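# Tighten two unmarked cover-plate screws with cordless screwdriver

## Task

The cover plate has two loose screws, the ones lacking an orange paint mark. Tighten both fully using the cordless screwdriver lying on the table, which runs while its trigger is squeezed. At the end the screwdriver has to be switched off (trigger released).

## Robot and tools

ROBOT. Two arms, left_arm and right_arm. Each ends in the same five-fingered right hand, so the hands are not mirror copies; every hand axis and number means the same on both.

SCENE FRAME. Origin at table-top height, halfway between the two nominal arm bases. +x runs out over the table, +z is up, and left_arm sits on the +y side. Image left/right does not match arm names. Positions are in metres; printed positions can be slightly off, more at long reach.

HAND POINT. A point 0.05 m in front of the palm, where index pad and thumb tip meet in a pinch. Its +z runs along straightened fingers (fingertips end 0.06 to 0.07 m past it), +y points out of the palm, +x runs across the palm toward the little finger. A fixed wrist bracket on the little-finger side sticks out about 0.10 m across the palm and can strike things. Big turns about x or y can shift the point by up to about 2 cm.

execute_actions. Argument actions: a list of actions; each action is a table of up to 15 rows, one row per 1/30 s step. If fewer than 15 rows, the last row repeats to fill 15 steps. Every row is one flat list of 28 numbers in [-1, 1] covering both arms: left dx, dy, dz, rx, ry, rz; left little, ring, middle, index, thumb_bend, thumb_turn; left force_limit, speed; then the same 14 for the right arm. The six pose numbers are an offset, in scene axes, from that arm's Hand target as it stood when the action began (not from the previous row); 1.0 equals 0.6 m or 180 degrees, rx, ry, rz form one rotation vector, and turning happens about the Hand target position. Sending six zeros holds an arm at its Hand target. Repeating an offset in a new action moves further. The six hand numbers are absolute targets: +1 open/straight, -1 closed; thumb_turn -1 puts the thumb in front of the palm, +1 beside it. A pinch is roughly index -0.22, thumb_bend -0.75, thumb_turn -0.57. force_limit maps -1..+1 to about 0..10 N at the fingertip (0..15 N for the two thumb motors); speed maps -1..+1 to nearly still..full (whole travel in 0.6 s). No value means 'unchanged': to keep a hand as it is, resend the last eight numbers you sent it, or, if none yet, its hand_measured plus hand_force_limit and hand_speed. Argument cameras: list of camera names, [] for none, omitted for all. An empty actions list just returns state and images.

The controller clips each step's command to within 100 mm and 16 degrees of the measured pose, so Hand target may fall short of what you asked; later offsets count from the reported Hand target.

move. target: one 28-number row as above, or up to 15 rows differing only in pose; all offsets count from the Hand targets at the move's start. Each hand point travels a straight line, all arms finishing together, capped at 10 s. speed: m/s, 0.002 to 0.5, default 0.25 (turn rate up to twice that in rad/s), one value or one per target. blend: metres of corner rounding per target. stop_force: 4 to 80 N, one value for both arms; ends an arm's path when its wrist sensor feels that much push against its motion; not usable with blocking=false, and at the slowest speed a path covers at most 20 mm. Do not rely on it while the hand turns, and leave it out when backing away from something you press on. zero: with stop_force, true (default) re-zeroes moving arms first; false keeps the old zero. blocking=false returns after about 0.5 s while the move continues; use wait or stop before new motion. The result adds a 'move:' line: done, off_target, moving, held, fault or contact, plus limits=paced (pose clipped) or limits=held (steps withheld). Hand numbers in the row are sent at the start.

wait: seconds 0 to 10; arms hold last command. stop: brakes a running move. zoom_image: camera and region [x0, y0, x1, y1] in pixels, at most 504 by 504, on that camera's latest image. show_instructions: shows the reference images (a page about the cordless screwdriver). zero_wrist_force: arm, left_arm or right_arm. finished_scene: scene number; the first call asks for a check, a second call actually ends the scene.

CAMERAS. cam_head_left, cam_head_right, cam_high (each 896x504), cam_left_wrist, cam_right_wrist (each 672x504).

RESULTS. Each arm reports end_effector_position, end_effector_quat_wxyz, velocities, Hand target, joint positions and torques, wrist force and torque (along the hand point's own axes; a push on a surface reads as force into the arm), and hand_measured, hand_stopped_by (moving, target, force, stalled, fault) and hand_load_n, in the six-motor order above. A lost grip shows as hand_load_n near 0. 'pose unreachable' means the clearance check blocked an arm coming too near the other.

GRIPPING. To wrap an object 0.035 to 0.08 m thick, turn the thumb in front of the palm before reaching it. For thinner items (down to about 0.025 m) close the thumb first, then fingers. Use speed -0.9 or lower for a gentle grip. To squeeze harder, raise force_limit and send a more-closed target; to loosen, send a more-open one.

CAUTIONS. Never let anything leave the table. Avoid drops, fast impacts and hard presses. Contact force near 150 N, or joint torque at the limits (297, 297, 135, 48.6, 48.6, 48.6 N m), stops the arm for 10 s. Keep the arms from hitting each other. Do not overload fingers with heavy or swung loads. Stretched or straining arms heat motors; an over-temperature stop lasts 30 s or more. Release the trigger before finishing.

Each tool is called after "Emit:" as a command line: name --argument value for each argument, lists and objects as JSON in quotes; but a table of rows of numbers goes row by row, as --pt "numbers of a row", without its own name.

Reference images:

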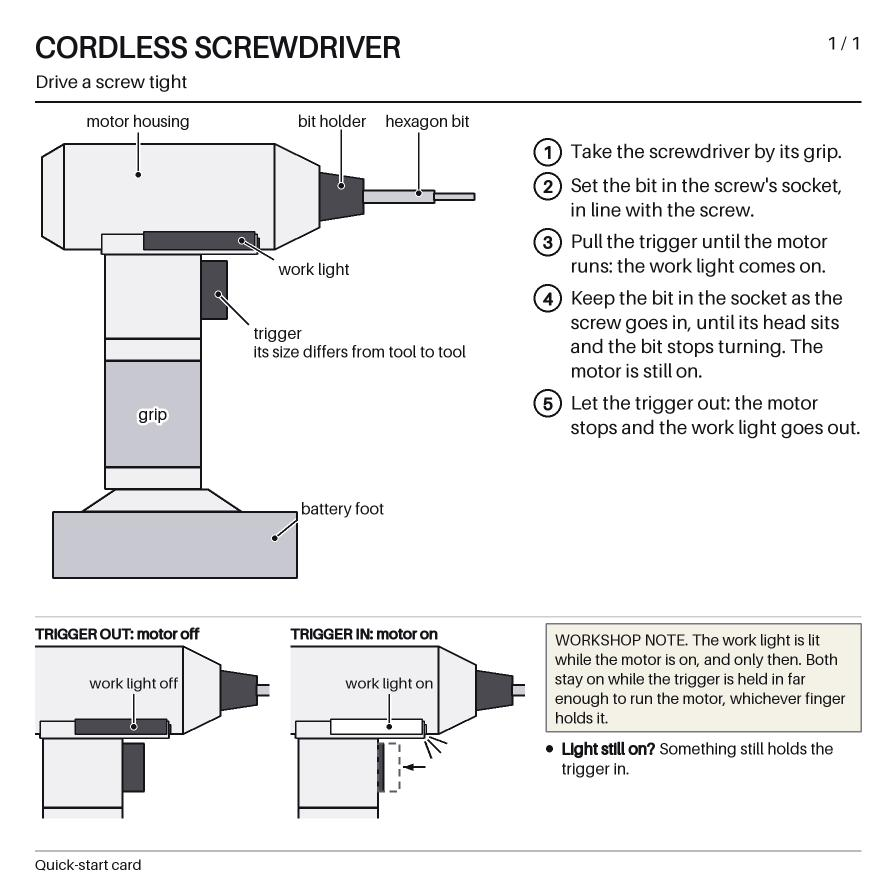

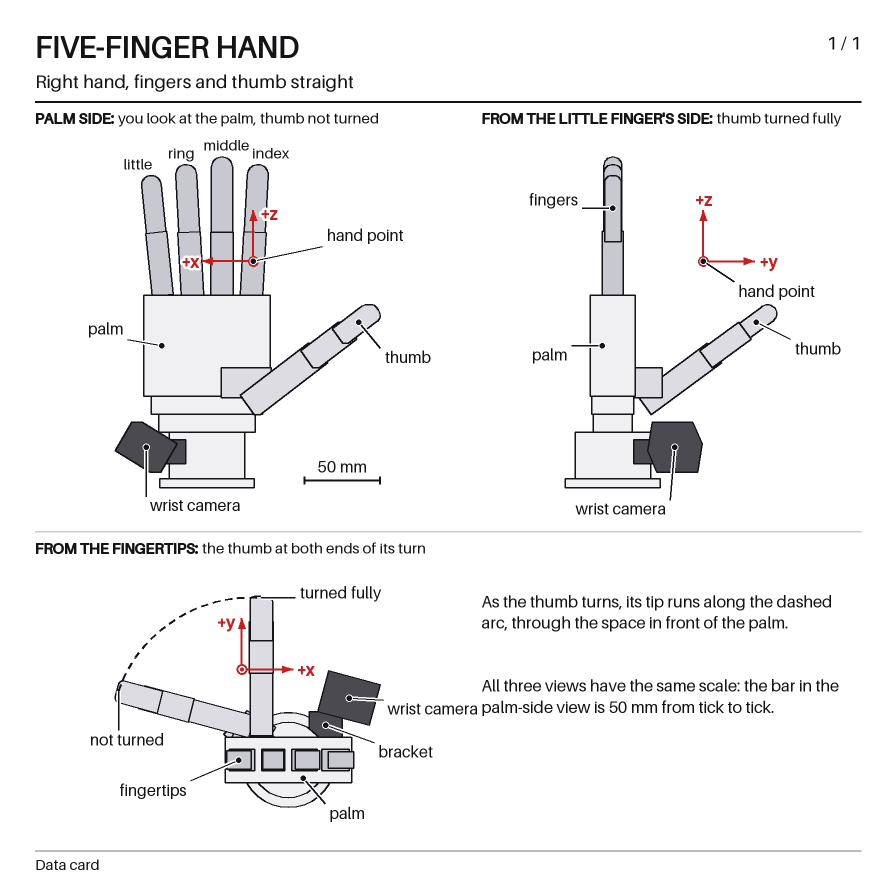

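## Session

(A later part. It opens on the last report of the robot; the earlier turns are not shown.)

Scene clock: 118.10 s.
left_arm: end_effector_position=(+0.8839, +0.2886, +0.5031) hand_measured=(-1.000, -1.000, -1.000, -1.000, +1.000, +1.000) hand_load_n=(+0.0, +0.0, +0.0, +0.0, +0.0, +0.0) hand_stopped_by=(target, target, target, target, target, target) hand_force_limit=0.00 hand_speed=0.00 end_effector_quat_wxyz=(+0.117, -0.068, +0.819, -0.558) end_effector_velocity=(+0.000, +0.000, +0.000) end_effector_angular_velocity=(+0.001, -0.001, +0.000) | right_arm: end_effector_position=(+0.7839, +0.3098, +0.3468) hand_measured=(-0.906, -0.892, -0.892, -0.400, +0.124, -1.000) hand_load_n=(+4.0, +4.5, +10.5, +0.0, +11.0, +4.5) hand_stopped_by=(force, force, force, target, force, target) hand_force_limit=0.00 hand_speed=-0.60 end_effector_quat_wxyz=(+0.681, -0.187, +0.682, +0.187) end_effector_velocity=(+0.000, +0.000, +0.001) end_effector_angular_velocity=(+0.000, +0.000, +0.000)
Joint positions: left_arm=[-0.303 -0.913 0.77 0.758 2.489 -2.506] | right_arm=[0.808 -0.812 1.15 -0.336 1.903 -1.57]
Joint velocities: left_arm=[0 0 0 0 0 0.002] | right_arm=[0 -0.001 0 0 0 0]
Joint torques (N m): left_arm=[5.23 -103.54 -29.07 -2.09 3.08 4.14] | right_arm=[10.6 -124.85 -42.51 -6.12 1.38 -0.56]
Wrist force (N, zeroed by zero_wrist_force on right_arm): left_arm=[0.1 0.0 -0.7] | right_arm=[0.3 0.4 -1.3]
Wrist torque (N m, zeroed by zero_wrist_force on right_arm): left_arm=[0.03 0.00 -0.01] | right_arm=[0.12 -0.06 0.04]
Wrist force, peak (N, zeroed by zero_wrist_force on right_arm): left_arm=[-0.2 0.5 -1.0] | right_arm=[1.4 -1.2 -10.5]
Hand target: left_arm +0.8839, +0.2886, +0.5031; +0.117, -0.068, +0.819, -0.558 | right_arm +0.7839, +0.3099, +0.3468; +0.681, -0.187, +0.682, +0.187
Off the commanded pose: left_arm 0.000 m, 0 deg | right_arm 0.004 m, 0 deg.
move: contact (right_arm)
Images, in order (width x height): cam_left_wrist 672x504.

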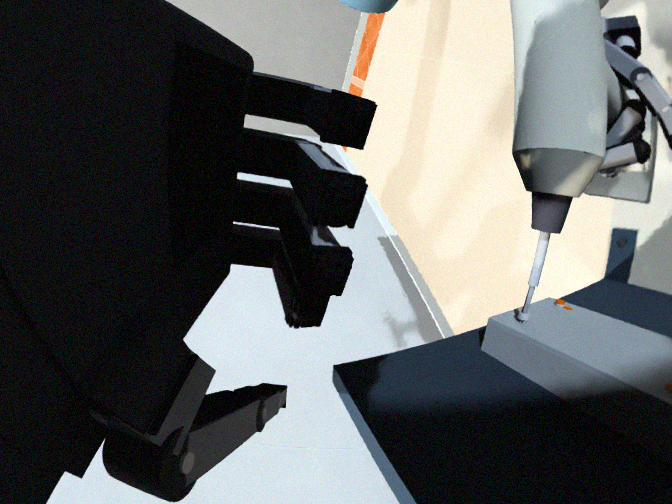

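Emit:
move --target '[0,0,0,0,0,0,-1,-1,-1,-1,1,1,0,0,0.0006,0.0004,0,0,0,0,-1,-1,-1,-1,-1,-1,0,-0.6]' --speed 0.004 --cameras '["cam_left_wrist"]'

Emit:
zoom_image --camera "cam_left_wrist" --region '[510, 298, 540, 328]'

Emit:
move --target '[0,0,0,0,0,0,-1,-1,-1,-1,1,1,0,0,0.0056,0.0036,0,0,0,0,-1,-1,-1,-1,-1,-1,0,-0.6]' --speed 0.004 --stop_force 6 --cameras '["cam_left_wrist"]'

Emit:
zoom_image --camera "cam_left_wrist" --region '[510, 298, 540, 328]'

Scene clock: 120.30 s.
left_arm: end_effector_position=(+0.8839, +0.2886, +0.5031) hand_measured=(-1.000, -1.000, -1.000, -1.000, +1.000, +1.000) hand_load_n=(+0.0, +0.0, +0.0, +0.0, +0.0, +0.0) hand_stopped_by=(target, target, target, target, target, target) hand_force_limit=0.00 hand_speed=0.00 end_effector_quat_wxyz=(+0.117, -0.068, +0.819, -0.558) end_effector_velocity=(+0.000, +0.001, +0.000) end_effector_angular_velocity=(+0.000, +0.001, +0.001) | right_arm: end_effector_position=(+0.7842, +0.3102, +0.3468) hand_measured=(-0.906, -0.892, -0.892, -0.840, +0.124, -1.000) hand_load_n=(+4.5, +4.5, +10.0, +5.5, +11.5, +4.0) hand_stopped_by=(force, force, force, force, force, target) hand_force_limit=0.00 hand_speed=-0.60 end_effector_quat_wxyz=(+0.681, -0.187, +0.682, +0.187) end_effector_velocity=(+0.000, +0.000, +0.001) end_effector_angular_velocity=(+0.001, -0.001, +0.000)
Joint positions: left_arm=[-0.303 -0.913 0.77 0.758 2.489 -2.506] | right_arm=[0.808 -0.812 1.149 -0.336 1.903 -1.57]
Joint velocities: left_arm=[0.001 0 0 0 0 -0.001] | right_arm=[0 0 0 -0.002 0 0]
Joint torques (N m): left_arm=[8.42 -102.84 -30.04 -1.85 1.7 2.99] | right_arm=[-19.25 -107.23 -55.51 -3.47 -0.97 -0.71]
Wrist force (N, zeroed by zero_wrist_force on right_arm): left_arm=[-0.1 -0.1 -0.9] | right_arm=[1.9 -0.2 -10.2]
Wrist torque (N m, zeroed by zero_wrist_force on right_arm): left_arm=[0.04 0.04 -0.03] | right_arm=[0.33 -0.28 0.07]
Wrist force, peak (N, zeroed by zero_wrist_force on right_arm): left_arm=[0.1 0.1 -1.1] | right_arm=[2.6 -1.8 -12.6]
Hand target: left_arm +0.8839, +0.2886, +0.5031; +0.117, -0.068, +0.819, -0.558 | right_arm +0.7842, +0.3101, +0.3468; +0.681, -0.187, +0.682, +0.187
Off the commanded pose: left_arm 0.000 m, 0 deg | right_arm 0.000 m, 0 deg.
move: done
Images, in order (width x height): cam_left_wrist 672x504.

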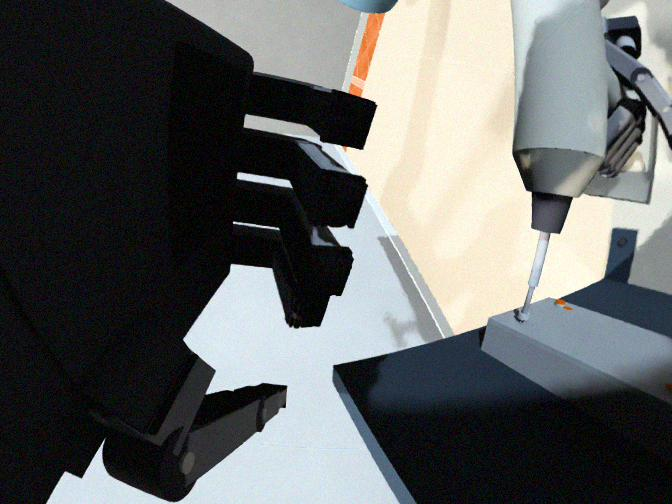

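Scaled by 16.800 from the camera's 672x504 image, which has a finer 960x720 frame.

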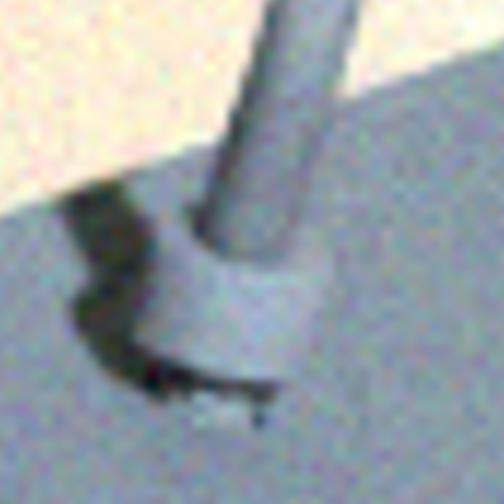

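Scene clock: 121.43 s.
left_arm: end_effector_position=(+0.8839, +0.2886, +0.5031) hand_measured=(-1.000, -1.000, -1.000, -1.000, +1.000, +1.000) hand_load_n=(+0.0, +0.0, +0.0, +0.0, +0.0, -0.5) hand_stopped_by=(target, target, target, target, target, target) hand_force_limit=0.00 hand_speed=0.00 end_effector_quat_wxyz=(+0.117, -0.068, +0.819, -0.558) end_effector_velocity=(+0.000, +0.000, +0.000) end_effector_angular_velocity=(+0.000, +0.001, +0.000) | right_arm: end_effector_position=(+0.7846, +0.3103, +0.3468) hand_measured=(-0.906, -0.892, -0.892, -0.840, +0.124, -1.000) hand_load_n=(+5.5, +4.5, +9.5, +5.0, +13.0, +2.5) hand_stopped_by=(force, force, force, force, force, target) hand_force_limit=0.00 hand_speed=-0.60 end_effector_quat_wxyz=(+0.681, -0.187, +0.682, +0.187) end_effector_velocity=(+0.000, +0.000, +0.000) end_effector_angular_velocity=(+0.000, +0.000, +0.000)
Joint positions: left_arm=[-0.303 -0.913 0.77 0.758 2.489 -2.506] | right_arm=[0.808 -0.811 1.148 -0.335 1.903 -1.57]
Joint velocities: left_arm=[0 0 0 0.001 0 0] | right_arm=[0 0 0 -0.001 0 0]
Joint torques (N m): left_arm=[9.71 -104.68 -29.5 -1.54 1.69 2.56] | right_arm=[5.42 -125.01 -45.81 -7.05 1.36 -0.5]
Wrist force (N, zeroed by zero_wrist_force on right_arm): left_arm=[0.1 0.1 -0.8] | right_arm=[1.8 -0.2 -10.1]
Wrist torque (N m, zeroed by zero_wrist_force on right_arm): left_arm=[0.07 0.01 -0.01] | right_arm=[0.38 -0.27 0.08]
Wrist force, peak (N, zeroed by zero_wrist_force on right_arm): left_arm=[-0.2 0.2 -1.0] | right_arm=[3.3 -0.9 -18.5]
Hand target: left_arm +0.8839, +0.2886, +0.5031; +0.117, -0.068, +0.819, -0.558 | right_arm +0.7845, +0.3104, +0.3468; +0.681, -0.187, +0.682, +0.187
Off the commanded pose: left_arm 0.000 m, 0 deg | right_arm 0.004 m, 0 deg.
move: contact (right_arm)
Images, in order (width x height): cam_left_wrist 672x504.

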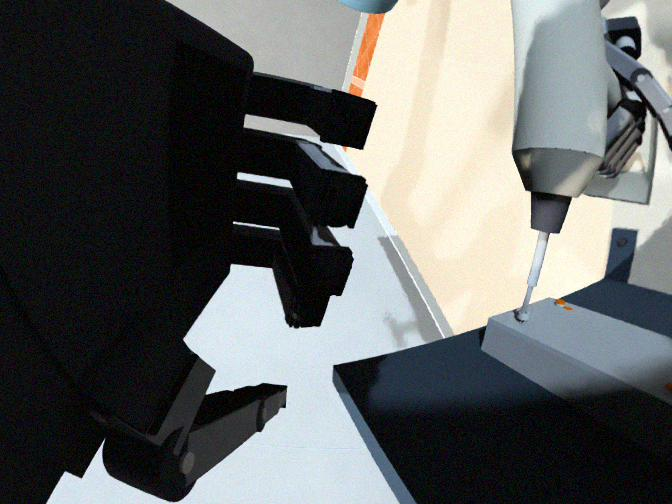

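Scaled by 16.800 from the camera's 672x504 image, which has a finer 960x720 frame.

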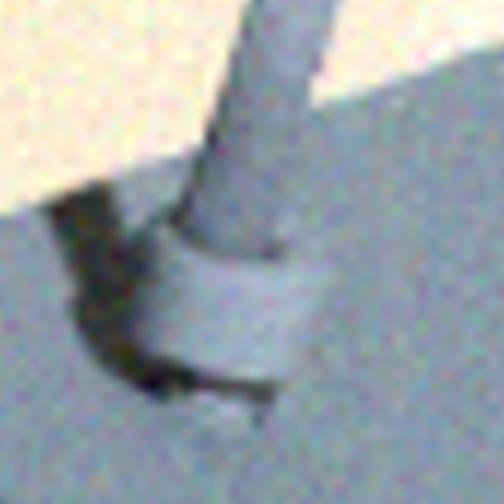

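Emit:
move --target '[0,0,0,0,0,0,-1,-1,-1,-1,1,1,0,0,-0.0004,-0.0003,0,0,0,0,-1,-1,-1,-1,-1,-1,0,-0.6]' --speed 0.004 --cameras '["cam_left_wrist"]'

Emit:
zoom_image --camera "cam_left_wrist" --region '[510, 298, 540, 328]'

Scene clock: 122.43 s.
left_arm: end_effector_position=(+0.8839, +0.2886, +0.5031) hand_measured=(-1.000, -1.000, -1.000, -1.000, +1.000, +1.000) hand_load_n=(+0.0, +0.0, +0.0, +0.0, +0.0, -0.5) hand_stopped_by=(target, target, target, target, target, target) hand_force_limit=0.00 hand_speed=0.00 end_effector_quat_wxyz=(+0.117, -0.068, +0.819, -0.558) end_effector_velocity=(+0.000, +0.000, -0.001) end_effector_angular_velocity=(+0.000, +0.001, +0.000) | right_arm: end_effector_position=(+0.7843, +0.3102, +0.3468) hand_measured=(-0.906, -0.892, -0.892, -0.840, +0.124, -1.000) hand_load_n=(+4.0, +3.5, +9.5, +5.0, +12.5, +3.5) hand_stopped_by=(force, force, force, force, force, target) hand_force_limit=0.00 hand_speed=-0.60 end_effector_quat_wxyz=(+0.681, -0.187, +0.682, +0.187) end_effector_velocity=(+0.000, +0.000, +0.001) end_effector_angular_velocity=(+0.000, +0.000, +0.000)
Joint positions: left_arm=[-0.303 -0.913 0.77 0.758 2.489 -2.506] | right_arm=[0.808 -0.812 1.148 -0.335 1.903 -1.57]
Joint velocities: left_arm=[0.001 0.001 0 0 0.001 0] | right_arm=[0 -0.001 0 0.001 0 0]
Joint torques (N m): left_arm=[8.09 -103.3 -29.83 -1.82 1.86 2.57] | right_arm=[10.79 -125.63 -44.2 -6.96 1.75 -0.55]
Wrist force (N, zeroed by zero_wrist_force on right_arm): left_arm=[0.1 0.0 -0.8] | right_arm=[1.7 0.2 -4.7]
Wrist torque (N m, zeroed by zero_wrist_force on right_arm): left_arm=[0.06 0.02 -0.01] | right_arm=[0.22 -0.06 0.08]
Wrist force, peak (N, zeroed by zero_wrist_force on right_arm): left_arm=[0.1 0.5 -1.0] | right_arm=[2.0 -0.6 -11.0]
Hand target: left_arm +0.8839, +0.2886, +0.5031; +0.117, -0.068, +0.819, -0.558 | right_arm +0.7843, +0.3102, +0.3468; +0.681, -0.187, +0.682, +0.187
Off the commanded pose: left_arm 0.000 m, 0 deg | right_arm 0.000 m, 0 deg.
move: done
Images, in order (width x height): cam_left_wrist 672x504.

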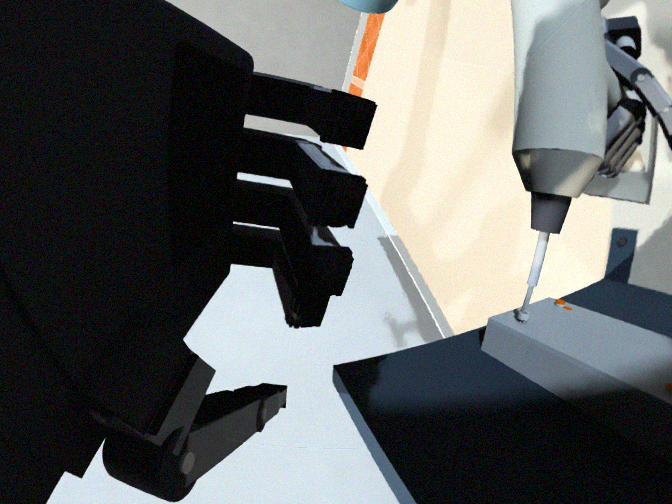

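Scaled by 16.800 from the camera's 672x504 image, which has a finer 960x720 frame.

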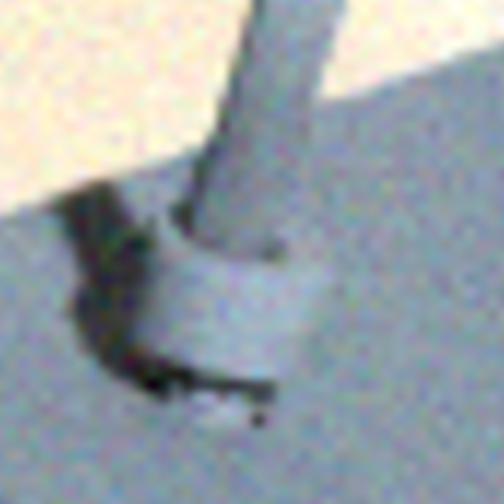

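Emit:
move --target '[0,0,0,0,0,0,-1,-1,-1,-1,1,1,0,0,0.0003,-0.0007,0,0,0,0,-1,-1,-1,-1,-1,-1,0,-0.6]' --speed 0.004 --cameras '["cam_left_wrist"]'

Emit:
zoom_image --camera "cam_left_wrist" --region '[510, 298, 540, 328]'

Emit:
move --target '[-0.0515,0.1095,-0.0117,0,0,0,-1,-1,-1,-1,1,1,0,0,0,0,0,0,0,0,-1,-1,-1,-1,-1,-1,0,-0.6]' --speed 0.06 --cameras '["cam_left_wrist"]'

Emit:
zoom_image --camera "cam_left_wrist" --region '[430, 245, 455, 270]'

Scene clock: 123.40 s.
left_arm: end_effector_position=(+0.8839, +0.2886, +0.5031) hand_measured=(-1.000, -1.000, -1.000, -1.000, +1.000, +1.000) hand_load_n=(+0.0, +0.0, +0.0, +0.0, +0.0, +0.0) hand_stopped_by=(target, target, target, target, target, target) hand_force_limit=0.00 hand_speed=0.00 end_effector_quat_wxyz=(+0.117, -0.068, +0.819, -0.558) end_effector_velocity=(+0.000, +0.000, +0.000) end_effector_angular_velocity=(+0.000, +0.000, +0.000) | right_arm: end_effector_position=(+0.7845, +0.3098, +0.3468) hand_measured=(-0.906, -0.892, -0.892, -0.840, +0.124, -1.000) hand_load_n=(+3.5, +4.0, +9.5, +5.0, +12.5, +3.5) hand_stopped_by=(force, force, force, force, force, target) hand_force_limit=0.00 hand_speed=-0.60 end_effector_quat_wxyz=(+0.681, -0.187, +0.682, +0.187) end_effector_velocity=(+0.000, +0.000, +0.002) end_effector_angular_velocity=(+0.001, -0.001, +0.000)
Joint positions: left_arm=[-0.303 -0.913 0.77 0.758 2.489 -2.506] | right_arm=[0.808 -0.812 1.149 -0.336 1.902 -1.57]
Joint velocities: left_arm=[0 0.001 0 0 0 0.001] | right_arm=[0 -0.001 0 0 0 0]
Joint torques (N m): left_arm=[7.68 -104.02 -30.48 -1.52 1.47 2.54] | right_arm=[-15.49 -124.08 -42.25 -6.46 -1.32 -0.55]
Wrist force (N, zeroed by zero_wrist_force on right_arm): left_arm=[-0.4 0.1 -0.4] | right_arm=[-0.1 0.0 -1.4]
Wrist torque (N m, zeroed by zero_wrist_force on right_arm): left_arm=[0.04 0.07 -0.04] | right_arm=[0.01 0.01 -0.01]
Wrist force, peak (N, zeroed by zero_wrist_force on right_arm): left_arm=[0.1 0.2 -1.2] | right_arm=[2.0 0.6 -4.7]
Hand target: left_arm +0.8839, +0.2886, +0.5031; +0.117, -0.068, +0.819, -0.558 | right_arm +0.7845, +0.3098, +0.3468; +0.681, -0.187, +0.682, +0.187
Off the commanded pose: left_arm 0.000 m, 0 deg | right_arm 0.000 m, 0 deg.
move: done
Images, in order (width x height): cam_left_wrist 672x504.

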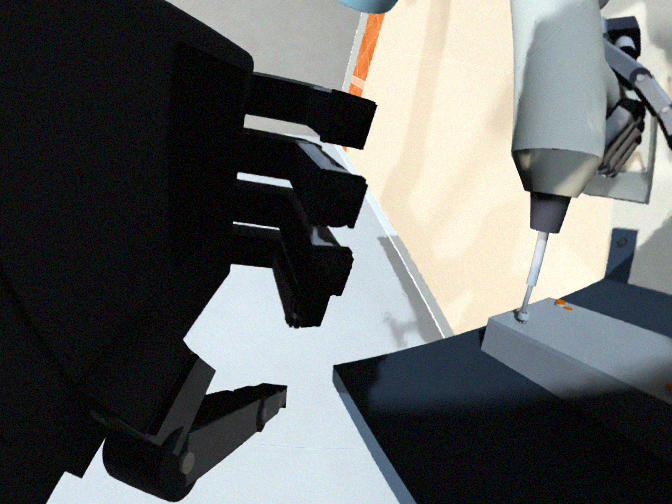

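Scaled by 16.800 from the camera's 672x504 image, which has a finer 960x720 frame.

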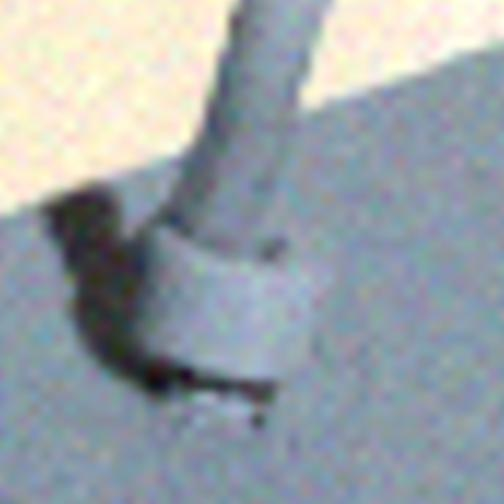

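Scene clock: 124.93 s.
left_arm: end_effector_position=(+0.8529, +0.3545, +0.4961) hand_measured=(-1.000, -1.000, -1.000, -1.000, +1.000, +1.000) hand_load_n=(+0.0, +0.0, +0.0, +0.5, +0.0, +0.0) hand_stopped_by=(target, target, target, target, target, target) hand_force_limit=0.00 hand_speed=0.00 end_effector_quat_wxyz=(+0.117, -0.068, +0.819, -0.558) end_effector_velocity=(+0.001, -0.001, +0.000) end_effector_angular_velocity=(+0.000, +0.002, +0.002) | right_arm: end_effector_position=(+0.7845, +0.3098, +0.3468) hand_measured=(-0.906, -0.892, -0.892, -0.840, +0.124, -1.000) hand_load_n=(+3.5, +4.0, +10.0, +5.0, +12.5, +3.5) hand_stopped_by=(force, force, force, force, force, target) hand_force_limit=0.00 hand_speed=-0.60 end_effector_quat_wxyz=(+0.681, -0.187, +0.682, +0.187) end_effector_velocity=(+0.000, +0.000, +0.001) end_effector_angular_velocity=(+0.000, +0.000, +0.000)
Joint positions: left_arm=[-0.237 -0.978 0.896 0.753 2.543 -2.437] | right_arm=[0.808 -0.812 1.149 -0.336 1.902 -1.57]
Joint velocities: left_arm=[-0.001 0.002 -0.004 -0.001 -0.002 -0.005] | right_arm=[0 -0.001 0 0 0 0]
Joint torques (N m): left_arm=[-11.62 -66.8 -53.17 2.67 -1.65 -2.58] | right_arm=[-13.7 -116.14 -49.99 -4.12 -0.07 -0.54]
Wrist force (N, zeroed by zero_wrist_force on right_arm): left_arm=[0.2 0.1 -0.4] | right_arm=[0.4 0.2 -1.8]
Wrist torque (N m, zeroed by zero_wrist_force on right_arm): left_arm=[0.06 -0.01 0.00] | right_arm=[0.06 -0.04 0.02]
Wrist force, peak (N, zeroed by zero_wrist_force on right_arm): left_arm=[-0.1 0.5 -1.7] | right_arm=[0.2 0.2 -2.0]
Hand target: left_arm +0.8531, +0.3544, +0.4960; +0.117, -0.068, +0.819, -0.558 | right_arm +0.7845, +0.3098, +0.3468; +0.681, -0.187, +0.682, +0.187
Off the commanded pose: left_arm 0.000 m, 0 deg | right_arm 0.000 m, 0 deg.
move: done
Images, in order (width x height): cam_left_wrist 672x504.

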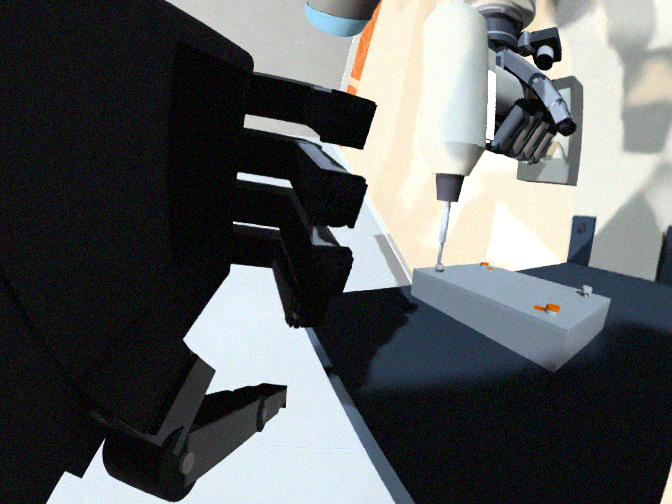

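Scaled by 20.160 from the camera's 672x504 image, which has a finer 960x720 frame.

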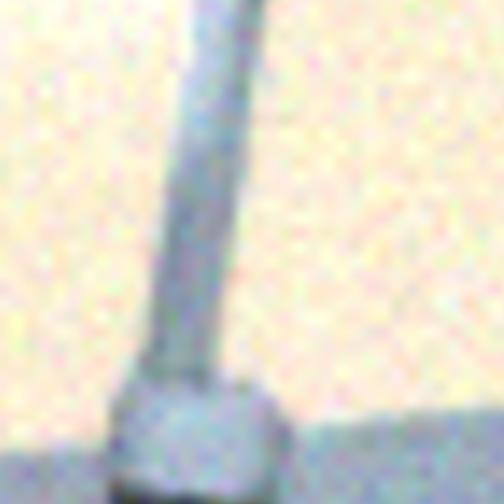

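Emit:
move --target '[0,0,0,0,0,0,-1,-1,-1,-1,1,1,0,0,-0.00088,0.00153,0.0006,0,0,0,-1,-1,-1,-1,-1,-1,0,-0.6]' --speed 0.002 --cameras '["cam_left_wrist"]'

Emit:
zoom_image --camera "cam_left_wrist" --region '[430, 245, 455, 270]'

Emit:
move --target '[0.0515,-0.1095,0.0117,0,0,0,-1,-1,-1,-1,1,1,0,0,0,0,0,0,0,0,-1,-1,-1,-1,-1,-1,0,-0.6]' --speed 0.06 --cameras '["cam_left_wrist"]'

Emit:
zoom_image --camera "cam_left_wrist" --region '[510, 298, 540, 328]'

Scene clock: 126.07 s.
left_arm: end_effector_position=(+0.8531, +0.3544, +0.4960) hand_measured=(-1.000, -1.000, -1.000, -1.000, +1.000, +1.000) hand_load_n=(+0.0, +0.0, +0.0, +0.0, +0.0, +0.0) hand_stopped_by=(target, target, target, target, target, target) hand_force_limit=0.00 hand_speed=0.00 end_effector_quat_wxyz=(+0.117, -0.068, +0.819, -0.558) end_effector_velocity=(+0.000, +0.000, -0.001) end_effector_angular_velocity=(+0.000, +0.001, +0.000) | right_arm: end_effector_position=(+0.7840, +0.3107, +0.3472) hand_measured=(-0.906, -0.892, -0.892, -0.840, +0.124, -1.000) hand_load_n=(+2.0, +3.5, +9.5, +5.5, +12.0, +4.5) hand_stopped_by=(force, force, force, force, force, target) hand_force_limit=0.00 hand_speed=-0.60 end_effector_quat_wxyz=(+0.681, -0.187, +0.682, +0.187) end_effector_velocity=(+0.000, +0.000, -0.001) end_effector_angular_velocity=(+0.000, +0.000, +0.000)
Joint positions: left_arm=[-0.237 -0.978 0.895 0.753 2.542 -2.438] | right_arm=[0.809 -0.811 1.147 -0.335 1.903 -1.57]
Joint velocities: left_arm=[0 0.001 0 0 0 0] | right_arm=[0 0.001 0 -0.001 0 0]
Joint torques (N m): left_arm=[-16.05 -65.08 -50.78 -1.3 -1.43 -3.51] | right_arm=[13.2 -109.28 -51.76 -2.69 1.44 -0.54]
Wrist force (N, zeroed by zero_wrist_force on right_arm): left_arm=[0.0 0.2 -1.1] | right_arm=[1.0 -0.7 -3.9]
Wrist torque (N m, zeroed by zero_wrist_force on right_arm): left_arm=[0.10 0.03 -0.01] | right_arm=[0.26 0.00 0.08]
Wrist force, peak (N, zeroed by zero_wrist_force on right_arm): left_arm=[0.0 0.2 -1.1] | right_arm=[3.9 -0.3 -9.2]
Hand target: left_arm +0.8531, +0.3544, +0.4960; +0.117, -0.068, +0.819, -0.558 | right_arm +0.7839, +0.3107, +0.3472; +0.681, -0.187, +0.682, +0.187
Off the commanded pose: left_arm 0.000 m, 0 deg | right_arm 0.000 m, 0 deg.
move: done
Images, in order (width x height): cam_left_wrist 672x504.

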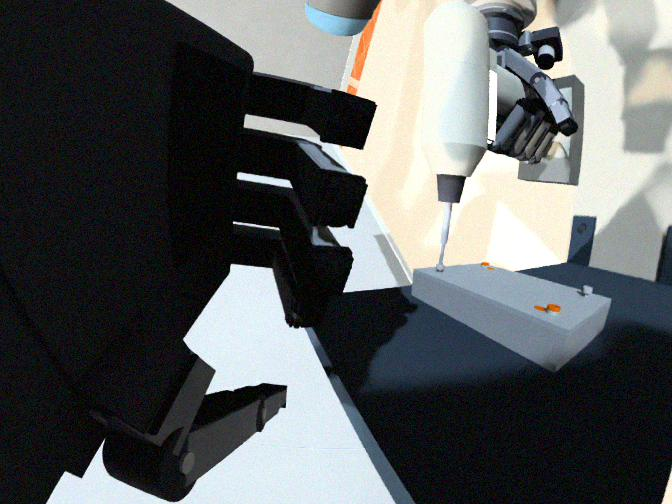

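Scaled by 20.160 from the camera's 672x504 image, which has a finer 960x720 frame.

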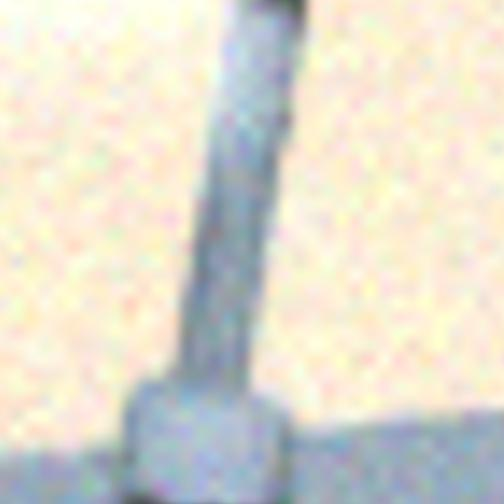

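Scene clock: 127.60 s.
left_arm: end_effector_position=(+0.8840, +0.2885, +0.5030) hand_measured=(-1.000, -1.000, -1.000, -1.000, +1.000, +1.000) hand_load_n=(+0.0, +0.0, +0.0, +0.0, +0.0, -0.5) hand_stopped_by=(target, target, target, target, target, target) hand_force_limit=0.00 hand_speed=0.00 end_effector_quat_wxyz=(+0.117, -0.068, +0.819, -0.558) end_effector_velocity=(-0.001, +0.001, -0.001) end_effector_angular_velocity=(+0.000, +0.000, -0.002) | right_arm: end_effector_position=(+0.7839, +0.3107, +0.3471) hand_measured=(-0.906, -0.892, -0.892, -0.840, +0.124, -1.000) hand_load_n=(+2.5, +3.5, +9.5, +5.0, +12.0, +4.5) hand_stopped_by=(force, force, force, force, force, target) hand_force_limit=0.00 hand_speed=-0.60 end_effector_quat_wxyz=(+0.681, -0.187, +0.682, +0.187) end_effector_velocity=(+0.000, +0.000, -0.001) end_effector_angular_velocity=(-0.001, +0.001, +0.000)
Joint positions: left_arm=[-0.303 -0.913 0.77 0.759 2.489 -2.506] | right_arm=[0.809 -0.811 1.147 -0.335 1.903 -1.57]
Joint velocities: left_arm=[0.001 -0.002 0.004 0 0.002 0.003] | right_arm=[0 0.001 0 0 0 0]
Joint torques (N m): left_arm=[7.29 -100.34 -27.83 3.06 3.35 3.52] | right_arm=[12.67 -114.82 -42.72 -4.39 -0.57 -0.65]
Wrist force (N, zeroed by zero_wrist_force on right_arm): left_arm=[-0.5 0.3 -0.8] | right_arm=[0.0 -0.5 -0.8]
Wrist torque (N m, zeroed by zero_wrist_force on right_arm): left_arm=[0.09 0.11 -0.04] | right_arm=[0.04 0.04 0.01]
Wrist force, peak (N, zeroed by zero_wrist_force on right_arm): left_arm=[0.3 0.6 -1.3] | right_arm=[1.4 -1.1 -3.1]
Hand target: left_arm +0.8839, +0.2886, +0.5031; +0.117, -0.068, +0.819, -0.558 | right_arm +0.7839, +0.3107, +0.3472; +0.681, -0.187, +0.682, +0.187
Off the commanded pose: left_arm 0.000 m, 0 deg | right_arm 0.000 m, 0 deg.
move: done
Images, in order (width x height): cam_left_wrist 672x504.

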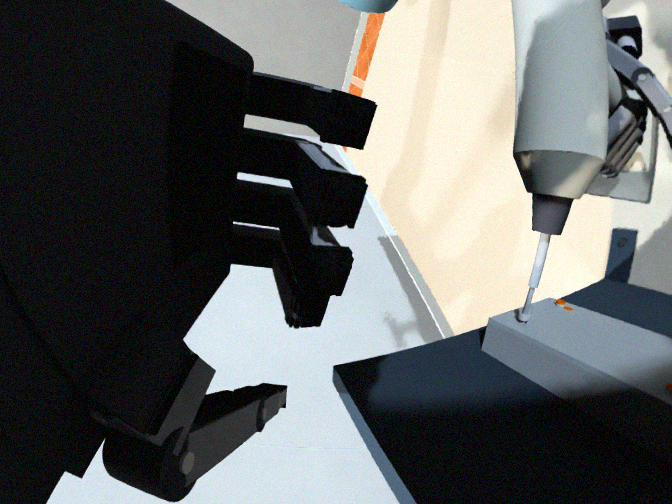

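Scaled by 16.800 from the camera's 672x504 image, which has a finer 960x720 frame.

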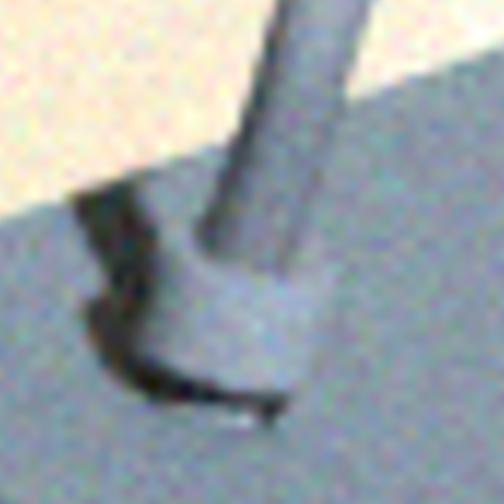

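Emit:
move --target '[0,0,0,0,0,0,-1,-1,-1,-1,1,1,0,0,0.0056,0.0036,0,0,0,0,-1,-1,-1,-1,-1,-1,0,-0.6]' --speed 0.003 --stop_force 5 --cameras '["cam_left_wrist"]'

Emit:
zoom_image --camera "cam_left_wrist" --region '[510, 298, 540, 328]'

Scene clock: 129.87 s.
left_arm: end_effector_position=(+0.8839, +0.2886, +0.5031) hand_measured=(-1.000, -1.000, -1.000, -1.000, +1.000, +1.000) hand_load_n=(+0.0, +0.0, +0.0, +0.0, +0.0, -0.5) hand_stopped_by=(target, target, target, target, target, target) hand_force_limit=0.00 hand_speed=0.00 end_effector_quat_wxyz=(+0.117, -0.068, +0.819, -0.558) end_effector_velocity=(+0.000, +0.001, +0.000) end_effector_angular_velocity=(+0.000, +0.000, +0.001) | right_arm: end_effector_position=(+0.7865, +0.3123, +0.3471) hand_measured=(-0.906, -0.892, -0.892, -0.840, +0.124, -1.000) hand_load_n=(+2.0, +3.5, +9.5, +5.0, +12.5, +4.0) hand_stopped_by=(force, force, force, force, force, target) hand_force_limit=0.00 hand_speed=-0.60 end_effector_quat_wxyz=(+0.681, -0.187, +0.682, +0.187) end_effector_velocity=(+0.000, +0.000, +0.000) end_effector_angular_velocity=(+0.000, +0.000, +0.000)
Joint positions: left_arm=[-0.303 -0.913 0.77 0.758 2.489 -2.506] | right_arm=[0.808 -0.807 1.139 -0.331 1.902 -1.57]
Joint velocities: left_arm=[0.001 0 0 0 0 0] | right_arm=[0 0 0 0 0 0]
Joint torques (N m): left_arm=[6.7 -102.33 -29.24 -1.27 3.21 3.74] | right_arm=[-3.44 -128.43 -45.66 -7.9 1.3 -0.74]
Wrist force (N, zeroed by zero_wrist_force on right_arm): left_arm=[-0.1 0.2 -0.7] | right_arm=[2.6 0.0 -6.1]
Wrist torque (N m, zeroed by zero_wrist_force on right_arm): left_arm=[0.08 0.03 -0.01] | right_arm=[0.15 0.10 -0.80]
Wrist force, peak (N, zeroed by zero_wrist_force on right_arm): left_arm=[-0.2 0.3 -1.1] | right_arm=[4.1 -0.3 -12.9]
Hand target: left_arm +0.8839, +0.2886, +0.5031; +0.117, -0.068, +0.819, -0.558 | right_arm +0.7865, +0.3124, +0.3471; +0.681, -0.187, +0.682, +0.187
Off the commanded pose: left_arm 0.000 m, 0 deg | right_arm 0.001 m, 0 deg.
move: contact (right_arm)
Images, in order (width x height): cam_left_wrist 672x504.

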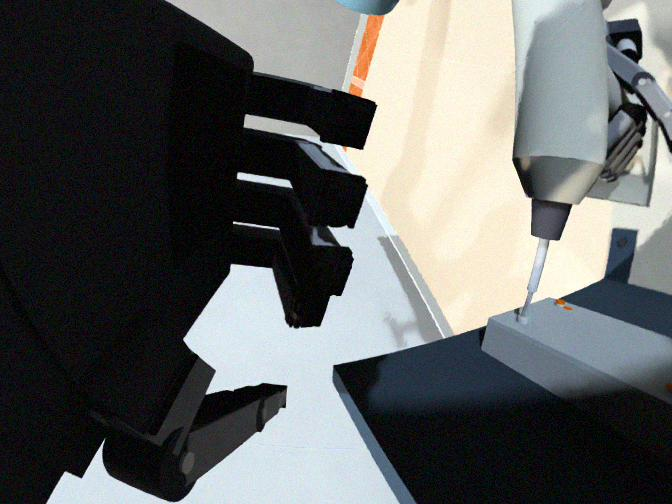

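Scaled by 16.800 from the camera's 672x504 image, which has a finer 960x720 frame.

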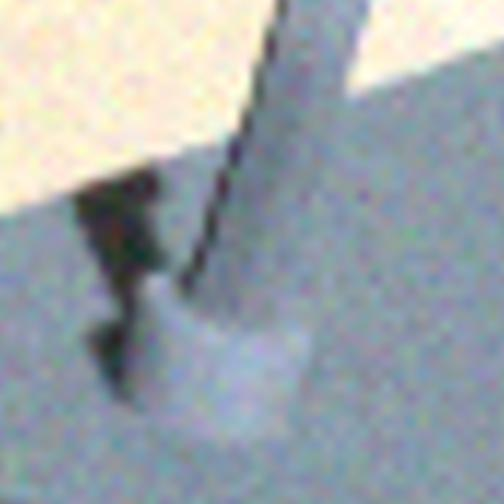

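Emit:
move --target '[0,0,0,0,0,0,-1,-1,-1,-1,1,1,0,0,0.0028,0.0018,0,0,0,0,-1,-1,-1,-1,-1,-1,0,-0.6]' --speed 0.003 --stop_force 5 --cameras '["cam_left_wrist"]'

Emit:
zoom_image --camera "cam_left_wrist" --region '[510, 298, 540, 328]'

Scene clock: 130.87 s.
left_arm: end_effector_position=(+0.8839, +0.2886, +0.5031) hand_measured=(-1.000, -1.000, -1.000, -1.000, +1.000, +1.000) hand_load_n=(+0.0, +0.5, +0.0, +0.0, +0.0, -0.5) hand_stopped_by=(target, target, target, target, target, target) hand_force_limit=0.00 hand_speed=0.00 end_effector_quat_wxyz=(+0.117, -0.068, +0.819, -0.558) end_effector_velocity=(+0.000, +0.000, +0.000) end_effector_angular_velocity=(+0.000, -0.002, +0.000) | right_arm: end_effector_position=(+0.7866, +0.3124, +0.3472) hand_measured=(-0.906, -0.892, -0.892, -0.840, +0.124, -1.000) hand_load_n=(+2.5, +3.5, +9.5, +5.0, +12.0, +4.0) hand_stopped_by=(force, force, force, force, force, target) hand_force_limit=0.00 hand_speed=-0.60 end_effector_quat_wxyz=(+0.681, -0.187, +0.682, +0.187) end_effector_velocity=(+0.000, +0.000, -0.002) end_effector_angular_velocity=(-0.001, +0.001, +0.000)
Joint positions: left_arm=[-0.303 -0.913 0.77 0.758 2.489 -2.506] | right_arm=[0.808 -0.806 1.139 -0.331 1.902 -1.57]
Joint velocities: left_arm=[0 0 0 -0.001 0 0.001] | right_arm=[0 0.002 0 -0.001 0 0]
Joint torques (N m): left_arm=[9.17 -101.5 -28.35 -1.83 2.72 3.41] | right_arm=[-4.46 -128.38 -47.78 -8.69 0.15 -0.64]
Wrist force (N, zeroed by zero_wrist_force on right_arm): left_arm=[-0.3 -0.1 -0.7] | right_arm=[3.9 -0.9 -11.8]
Wrist torque (N m, zeroed by zero_wrist_force on right_arm): left_arm=[0.03 0.06 -0.04] | right_arm=[0.34 -0.09 -0.73]
Wrist force, peak (N, zeroed by zero_wrist_force on right_arm): left_arm=[-0.1 0.2 -1.2] | right_arm=[5.3 -1.2 -17.5]
Hand target: left_arm +0.8839, +0.2886, +0.5031; +0.117, -0.068, +0.819, -0.558 | right_arm +0.7866, +0.3124, +0.3472; +0.681, -0.187, +0.682, +0.187
Off the commanded pose: left_arm 0.000 m, 0 deg | right_arm 0.002 m, 0 deg.
move: contact (right_arm)
Images, in order (width x height): cam_left_wrist 672x504.

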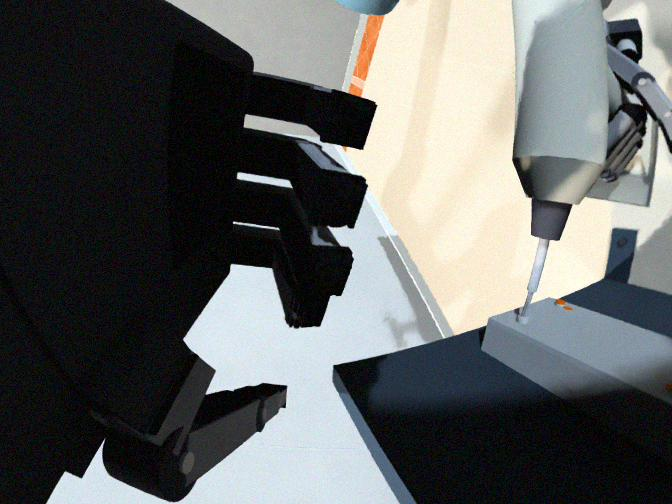

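Scaled by 16.800 from the camera's 672x504 image, which has a finer 960x720 frame.

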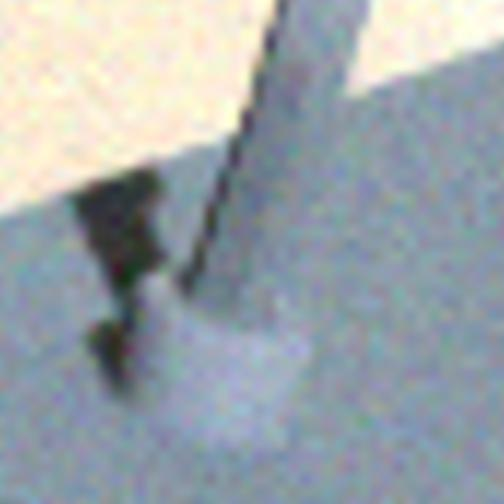

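Emit:
move --target '[0,0,0,0,0,0,-1,-1,-1,-1,1,1,0,0,0,0,0,0,0,0,-1,-1,-1,-0.4,-1,-1,0,-0.6]' --speed 0.003 --cameras '["cam_left_wrist"]'

Emit:
move --target '[0,0,0,0,0,0,-1,-1,-1,-1,1,1,0,0,-0.0056,-0.0036,0,0,0,0,-1,-1,-1,-0.4,-1,-1,0,-0.6]' --speed 0.01 --cameras '[]'

Emit:
move --target '[0,0,0,0,0,0,-1,-1,-1,-1,1,1,0,0,-0.028,-0.018,0,0,0,0,-1,-1,-1,-0.4,-1,-1,0,-0.6]' --speed 0.05 --cameras '["cam_left_wrist"]'

Emit:
zoom_image --camera "cam_left_wrist" --region '[505, 280, 605, 380]'

Scene clock: 132.03 s.
left_arm: end_effector_position=(+0.8839, +0.2886, +0.5031) hand_measured=(-1.000, -1.000, -1.000, -1.000, +1.000, +1.000) hand_load_n=(+0.5, +0.0, +0.5, +0.0, +0.0, +0.0) hand_stopped_by=(target, target, target, target, target, target) hand_force_limit=0.00 hand_speed=0.00 end_effector_quat_wxyz=(+0.117, -0.068, +0.819, -0.558) end_effector_velocity=(+0.000, -0.001, -0.001) end_effector_angular_velocity=(+0.000, +0.002, +0.000) | right_arm: end_effector_position=(+0.7866, +0.3124, +0.3472) hand_measured=(-0.906, -0.892, -0.892, -0.400, +0.124, -1.000) hand_load_n=(+2.0, +3.5, +10.0, +0.0, +12.0, +4.5) hand_stopped_by=(force, force, force, target, force, target) hand_force_limit=0.00 hand_speed=-0.60 end_effector_quat_wxyz=(+0.681, -0.187, +0.682, +0.187) end_effector_velocity=(+0.000, +0.000, +0.000) end_effector_angular_velocity=(+0.000, +0.000, +0.000)
Joint positions: left_arm=[-0.303 -0.913 0.77 0.758 2.489 -2.506] | right_arm=[0.808 -0.806 1.139 -0.331 1.902 -1.57]
Joint velocities: left_arm=[-0.001 0.001 0 0 0 -0.001] | right_arm=[0 0 0 0.001 0 0]
Joint torques (N m): left_arm=[8.76 -105.22 -28.24 -1.5 2 3.4] | right_arm=[-5.09 -122.32 -51.11 -4.67 0.37 -0.47]
Wrist force (N, zeroed by zero_wrist_force on right_arm): left_arm=[0.2 0.0 -0.7] | right_arm=[1.0 -0.7 -3.6]
Wrist torque (N m, zeroed by zero_wrist_force on right_arm): left_arm=[0.05 -0.02 -0.01] | right_arm=[0.21 -0.05 0.09]
Wrist force, peak (N, zeroed by zero_wrist_force on right_arm): left_arm=[-0.5 0.0 -1.0] | right_arm=[4.9 -1.6 -12.4]
Hand target: left_arm +0.8839, +0.2886, +0.5031; +0.117, -0.068, +0.819, -0.558 | right_arm +0.7866, +0.3124, +0.3472; +0.681, -0.187, +0.682, +0.187
Off the commanded pose: left_arm 0.000 m, 0 deg | right_arm 0.000 m, 0 deg.
move: done
Images, in order (width x height): cam_left_wrist 672x504.

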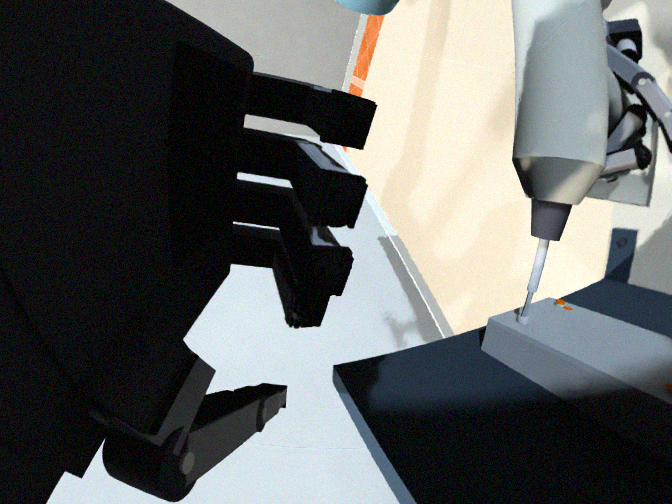

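Scene clock: 132.73 s.
left_arm: end_effector_position=(+0.8839, +0.2886, +0.5031) hand_measured=(-1.000, -1.000, -1.000, -1.000, +1.000, +1.000) hand_load_n=(+0.0, +0.0, +0.0, +0.0, +0.0, +0.0) hand_stopped_by=(target, target, target, target, target, target) hand_force_limit=0.00 hand_speed=0.00 end_effector_quat_wxyz=(+0.117, -0.068, +0.819, -0.558) end_effector_velocity=(+0.000, +0.000, +0.000) end_effector_angular_velocity=(+0.000, +0.000, +0.000) | right_arm: end_effector_position=(+0.7832, +0.3102, +0.3472) hand_measured=(-0.906, -0.892, -0.892, -0.400, +0.124, -1.000) hand_load_n=(+2.0, +3.5, +10.5, +0.0, +11.0, +5.0) hand_stopped_by=(force, force, force, target, force, target) hand_force_limit=0.00 hand_speed=-0.60 end_effector_quat_wxyz=(+0.681, -0.187, +0.682, +0.187) end_effector_velocity=(+0.000, +0.000, +0.001) end_effector_angular_velocity=(+0.001, -0.001, +0.000)
Joint positions: left_arm=[-0.303 -0.913 0.77 0.758 2.489 -2.506] | right_arm=[0.809 -0.813 1.15 -0.336 1.904 -1.57]
Joint velocities: left_arm=[0 0 0 0 0 0] | right_arm=[0 0 -0.001 -0.001 0 0]
Joint torques (N m): left_arm=[7.93 -99.04 -30.13 -1.43 2.21 3.17] | right_arm=[11.67 -111.31 -50.71 -5.35 1.84 -0.17]
Wrist force (N, zeroed by zero_wrist_force on right_arm): left_arm=[0.0 0.0 -0.9] | right_arm=[0.1 0.1 -0.2]
Wrist torque (N m, zeroed by zero_wrist_force on right_arm): left_arm=[0.07 0.02 -0.02] | right_arm=[0.03 -0.02 0.02]
Wrist force, peak (N, zeroed by zero_wrist_force on right_arm): left_arm=[0.0 0.2 -1.1] | right_arm=[0.5 -0.8 -4.1]
Hand target: left_arm +0.8839, +0.2886, +0.5031; +0.117, -0.068, +0.819, -0.558 | right_arm +0.7832, +0.3102, +0.3472; +0.681, -0.187, +0.682, +0.187
Off the commanded pose: left_arm 0.000 m, 0 deg | right_arm 0.000 m, 0 deg.
move: done
No camera images: "cameras" was empty.

Scene clock: 133.50 s.
left_arm: end_effector_position=(+0.8839, +0.2886, +0.5031) hand_measured=(-1.000, -1.000, -1.000, -1.000, +1.000, +1.000) hand_load_n=(+0.0, +0.0, +0.0, +0.0, -0.5, -0.5) hand_stopped_by=(target, target, target, target, target, target) hand_force_limit=0.00 hand_speed=0.00 end_effector_quat_wxyz=(+0.117, -0.068, +0.819, -0.558) end_effector_velocity=(+0.000, +0.000, +0.000) end_effector_angular_velocity=(+0.000, +0.000, -0.001) | right_arm: end_effector_position=(+0.7663, +0.2995, +0.3473) hand_measured=(-0.906, -0.892, -0.892, -0.400, +0.124, -1.000) hand_load_n=(+2.0, +3.5, +10.5, +0.0, +10.5, +5.0) hand_stopped_by=(force, force, force, target, force, target) hand_force_limit=0.00 hand_speed=-0.60 end_effector_quat_wxyz=(+0.681, -0.187, +0.682, +0.188) end_effector_velocity=(+0.001, +0.001, +0.000) end_effector_angular_velocity=(-0.001, +0.001, +0.000)
Joint positions: left_arm=[-0.303 -0.913 0.77 0.758 2.489 -2.506] | right_arm=[0.815 -0.843 1.203 -0.359 1.91 -1.57]
Joint velocities: left_arm=[0 0 0 0 0.001 0] | right_arm=[0 0.002 -0.004 0.003 0 0]
Joint torques (N m): left_arm=[6.13 -101.42 -31.24 -1.05 1.79 2.72] | right_arm=[-8.75 -104.05 -53.02 -1.4 -0.27 0.21]
Wrist force (N, zeroed by zero_wrist_force on right_arm): left_arm=[-0.1 -0.3 -0.5] | right_arm=[-0.2 -0.1 -0.2]
Wrist torque (N m, zeroed by zero_wrist_force on right_arm): left_arm=[-0.01 0.03 -0.04] | right_arm=[0.01 0.03 0.00]
Wrist force, peak (N, zeroed by zero_wrist_force on right_arm): left_arm=[-0.2 0.0 -1.0] | right_arm=[-0.1 0.0 -1.6]
Hand target: left_arm +0.8839, +0.2886, +0.5031; +0.117, -0.068, +0.819, -0.558 | right_arm +0.7664, +0.2994, +0.3471; +0.681, -0.187, +0.682, +0.187
Off the commanded pose: left_arm 0.000 m, 0 deg | right_arm 0.000 m, 0 deg.
move: done
Images, in order (width x height): cam_left_wrist 672x504.

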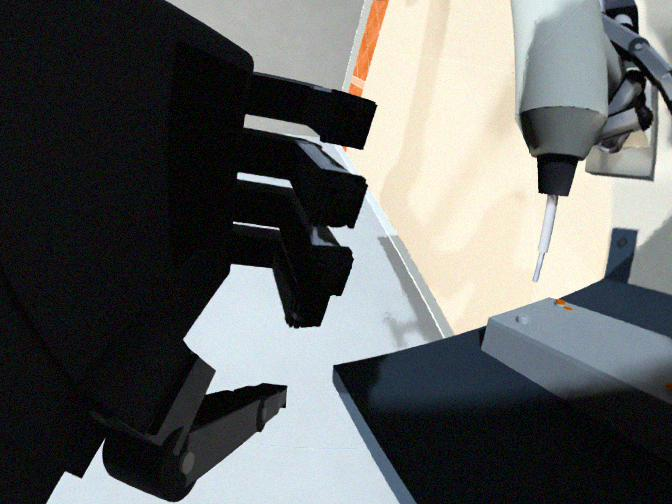

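Scaled by 5.040 from the camera's 672x504 image, which has a finer 960x720 frame.

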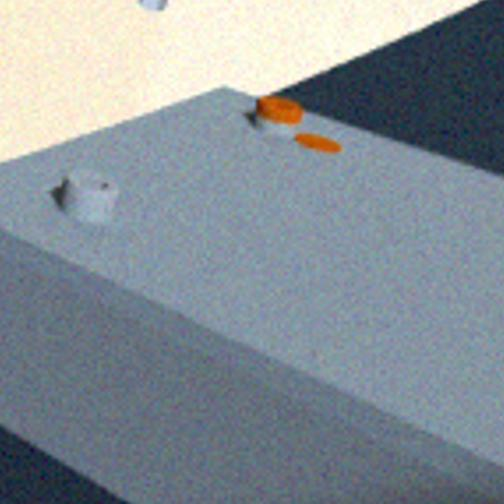

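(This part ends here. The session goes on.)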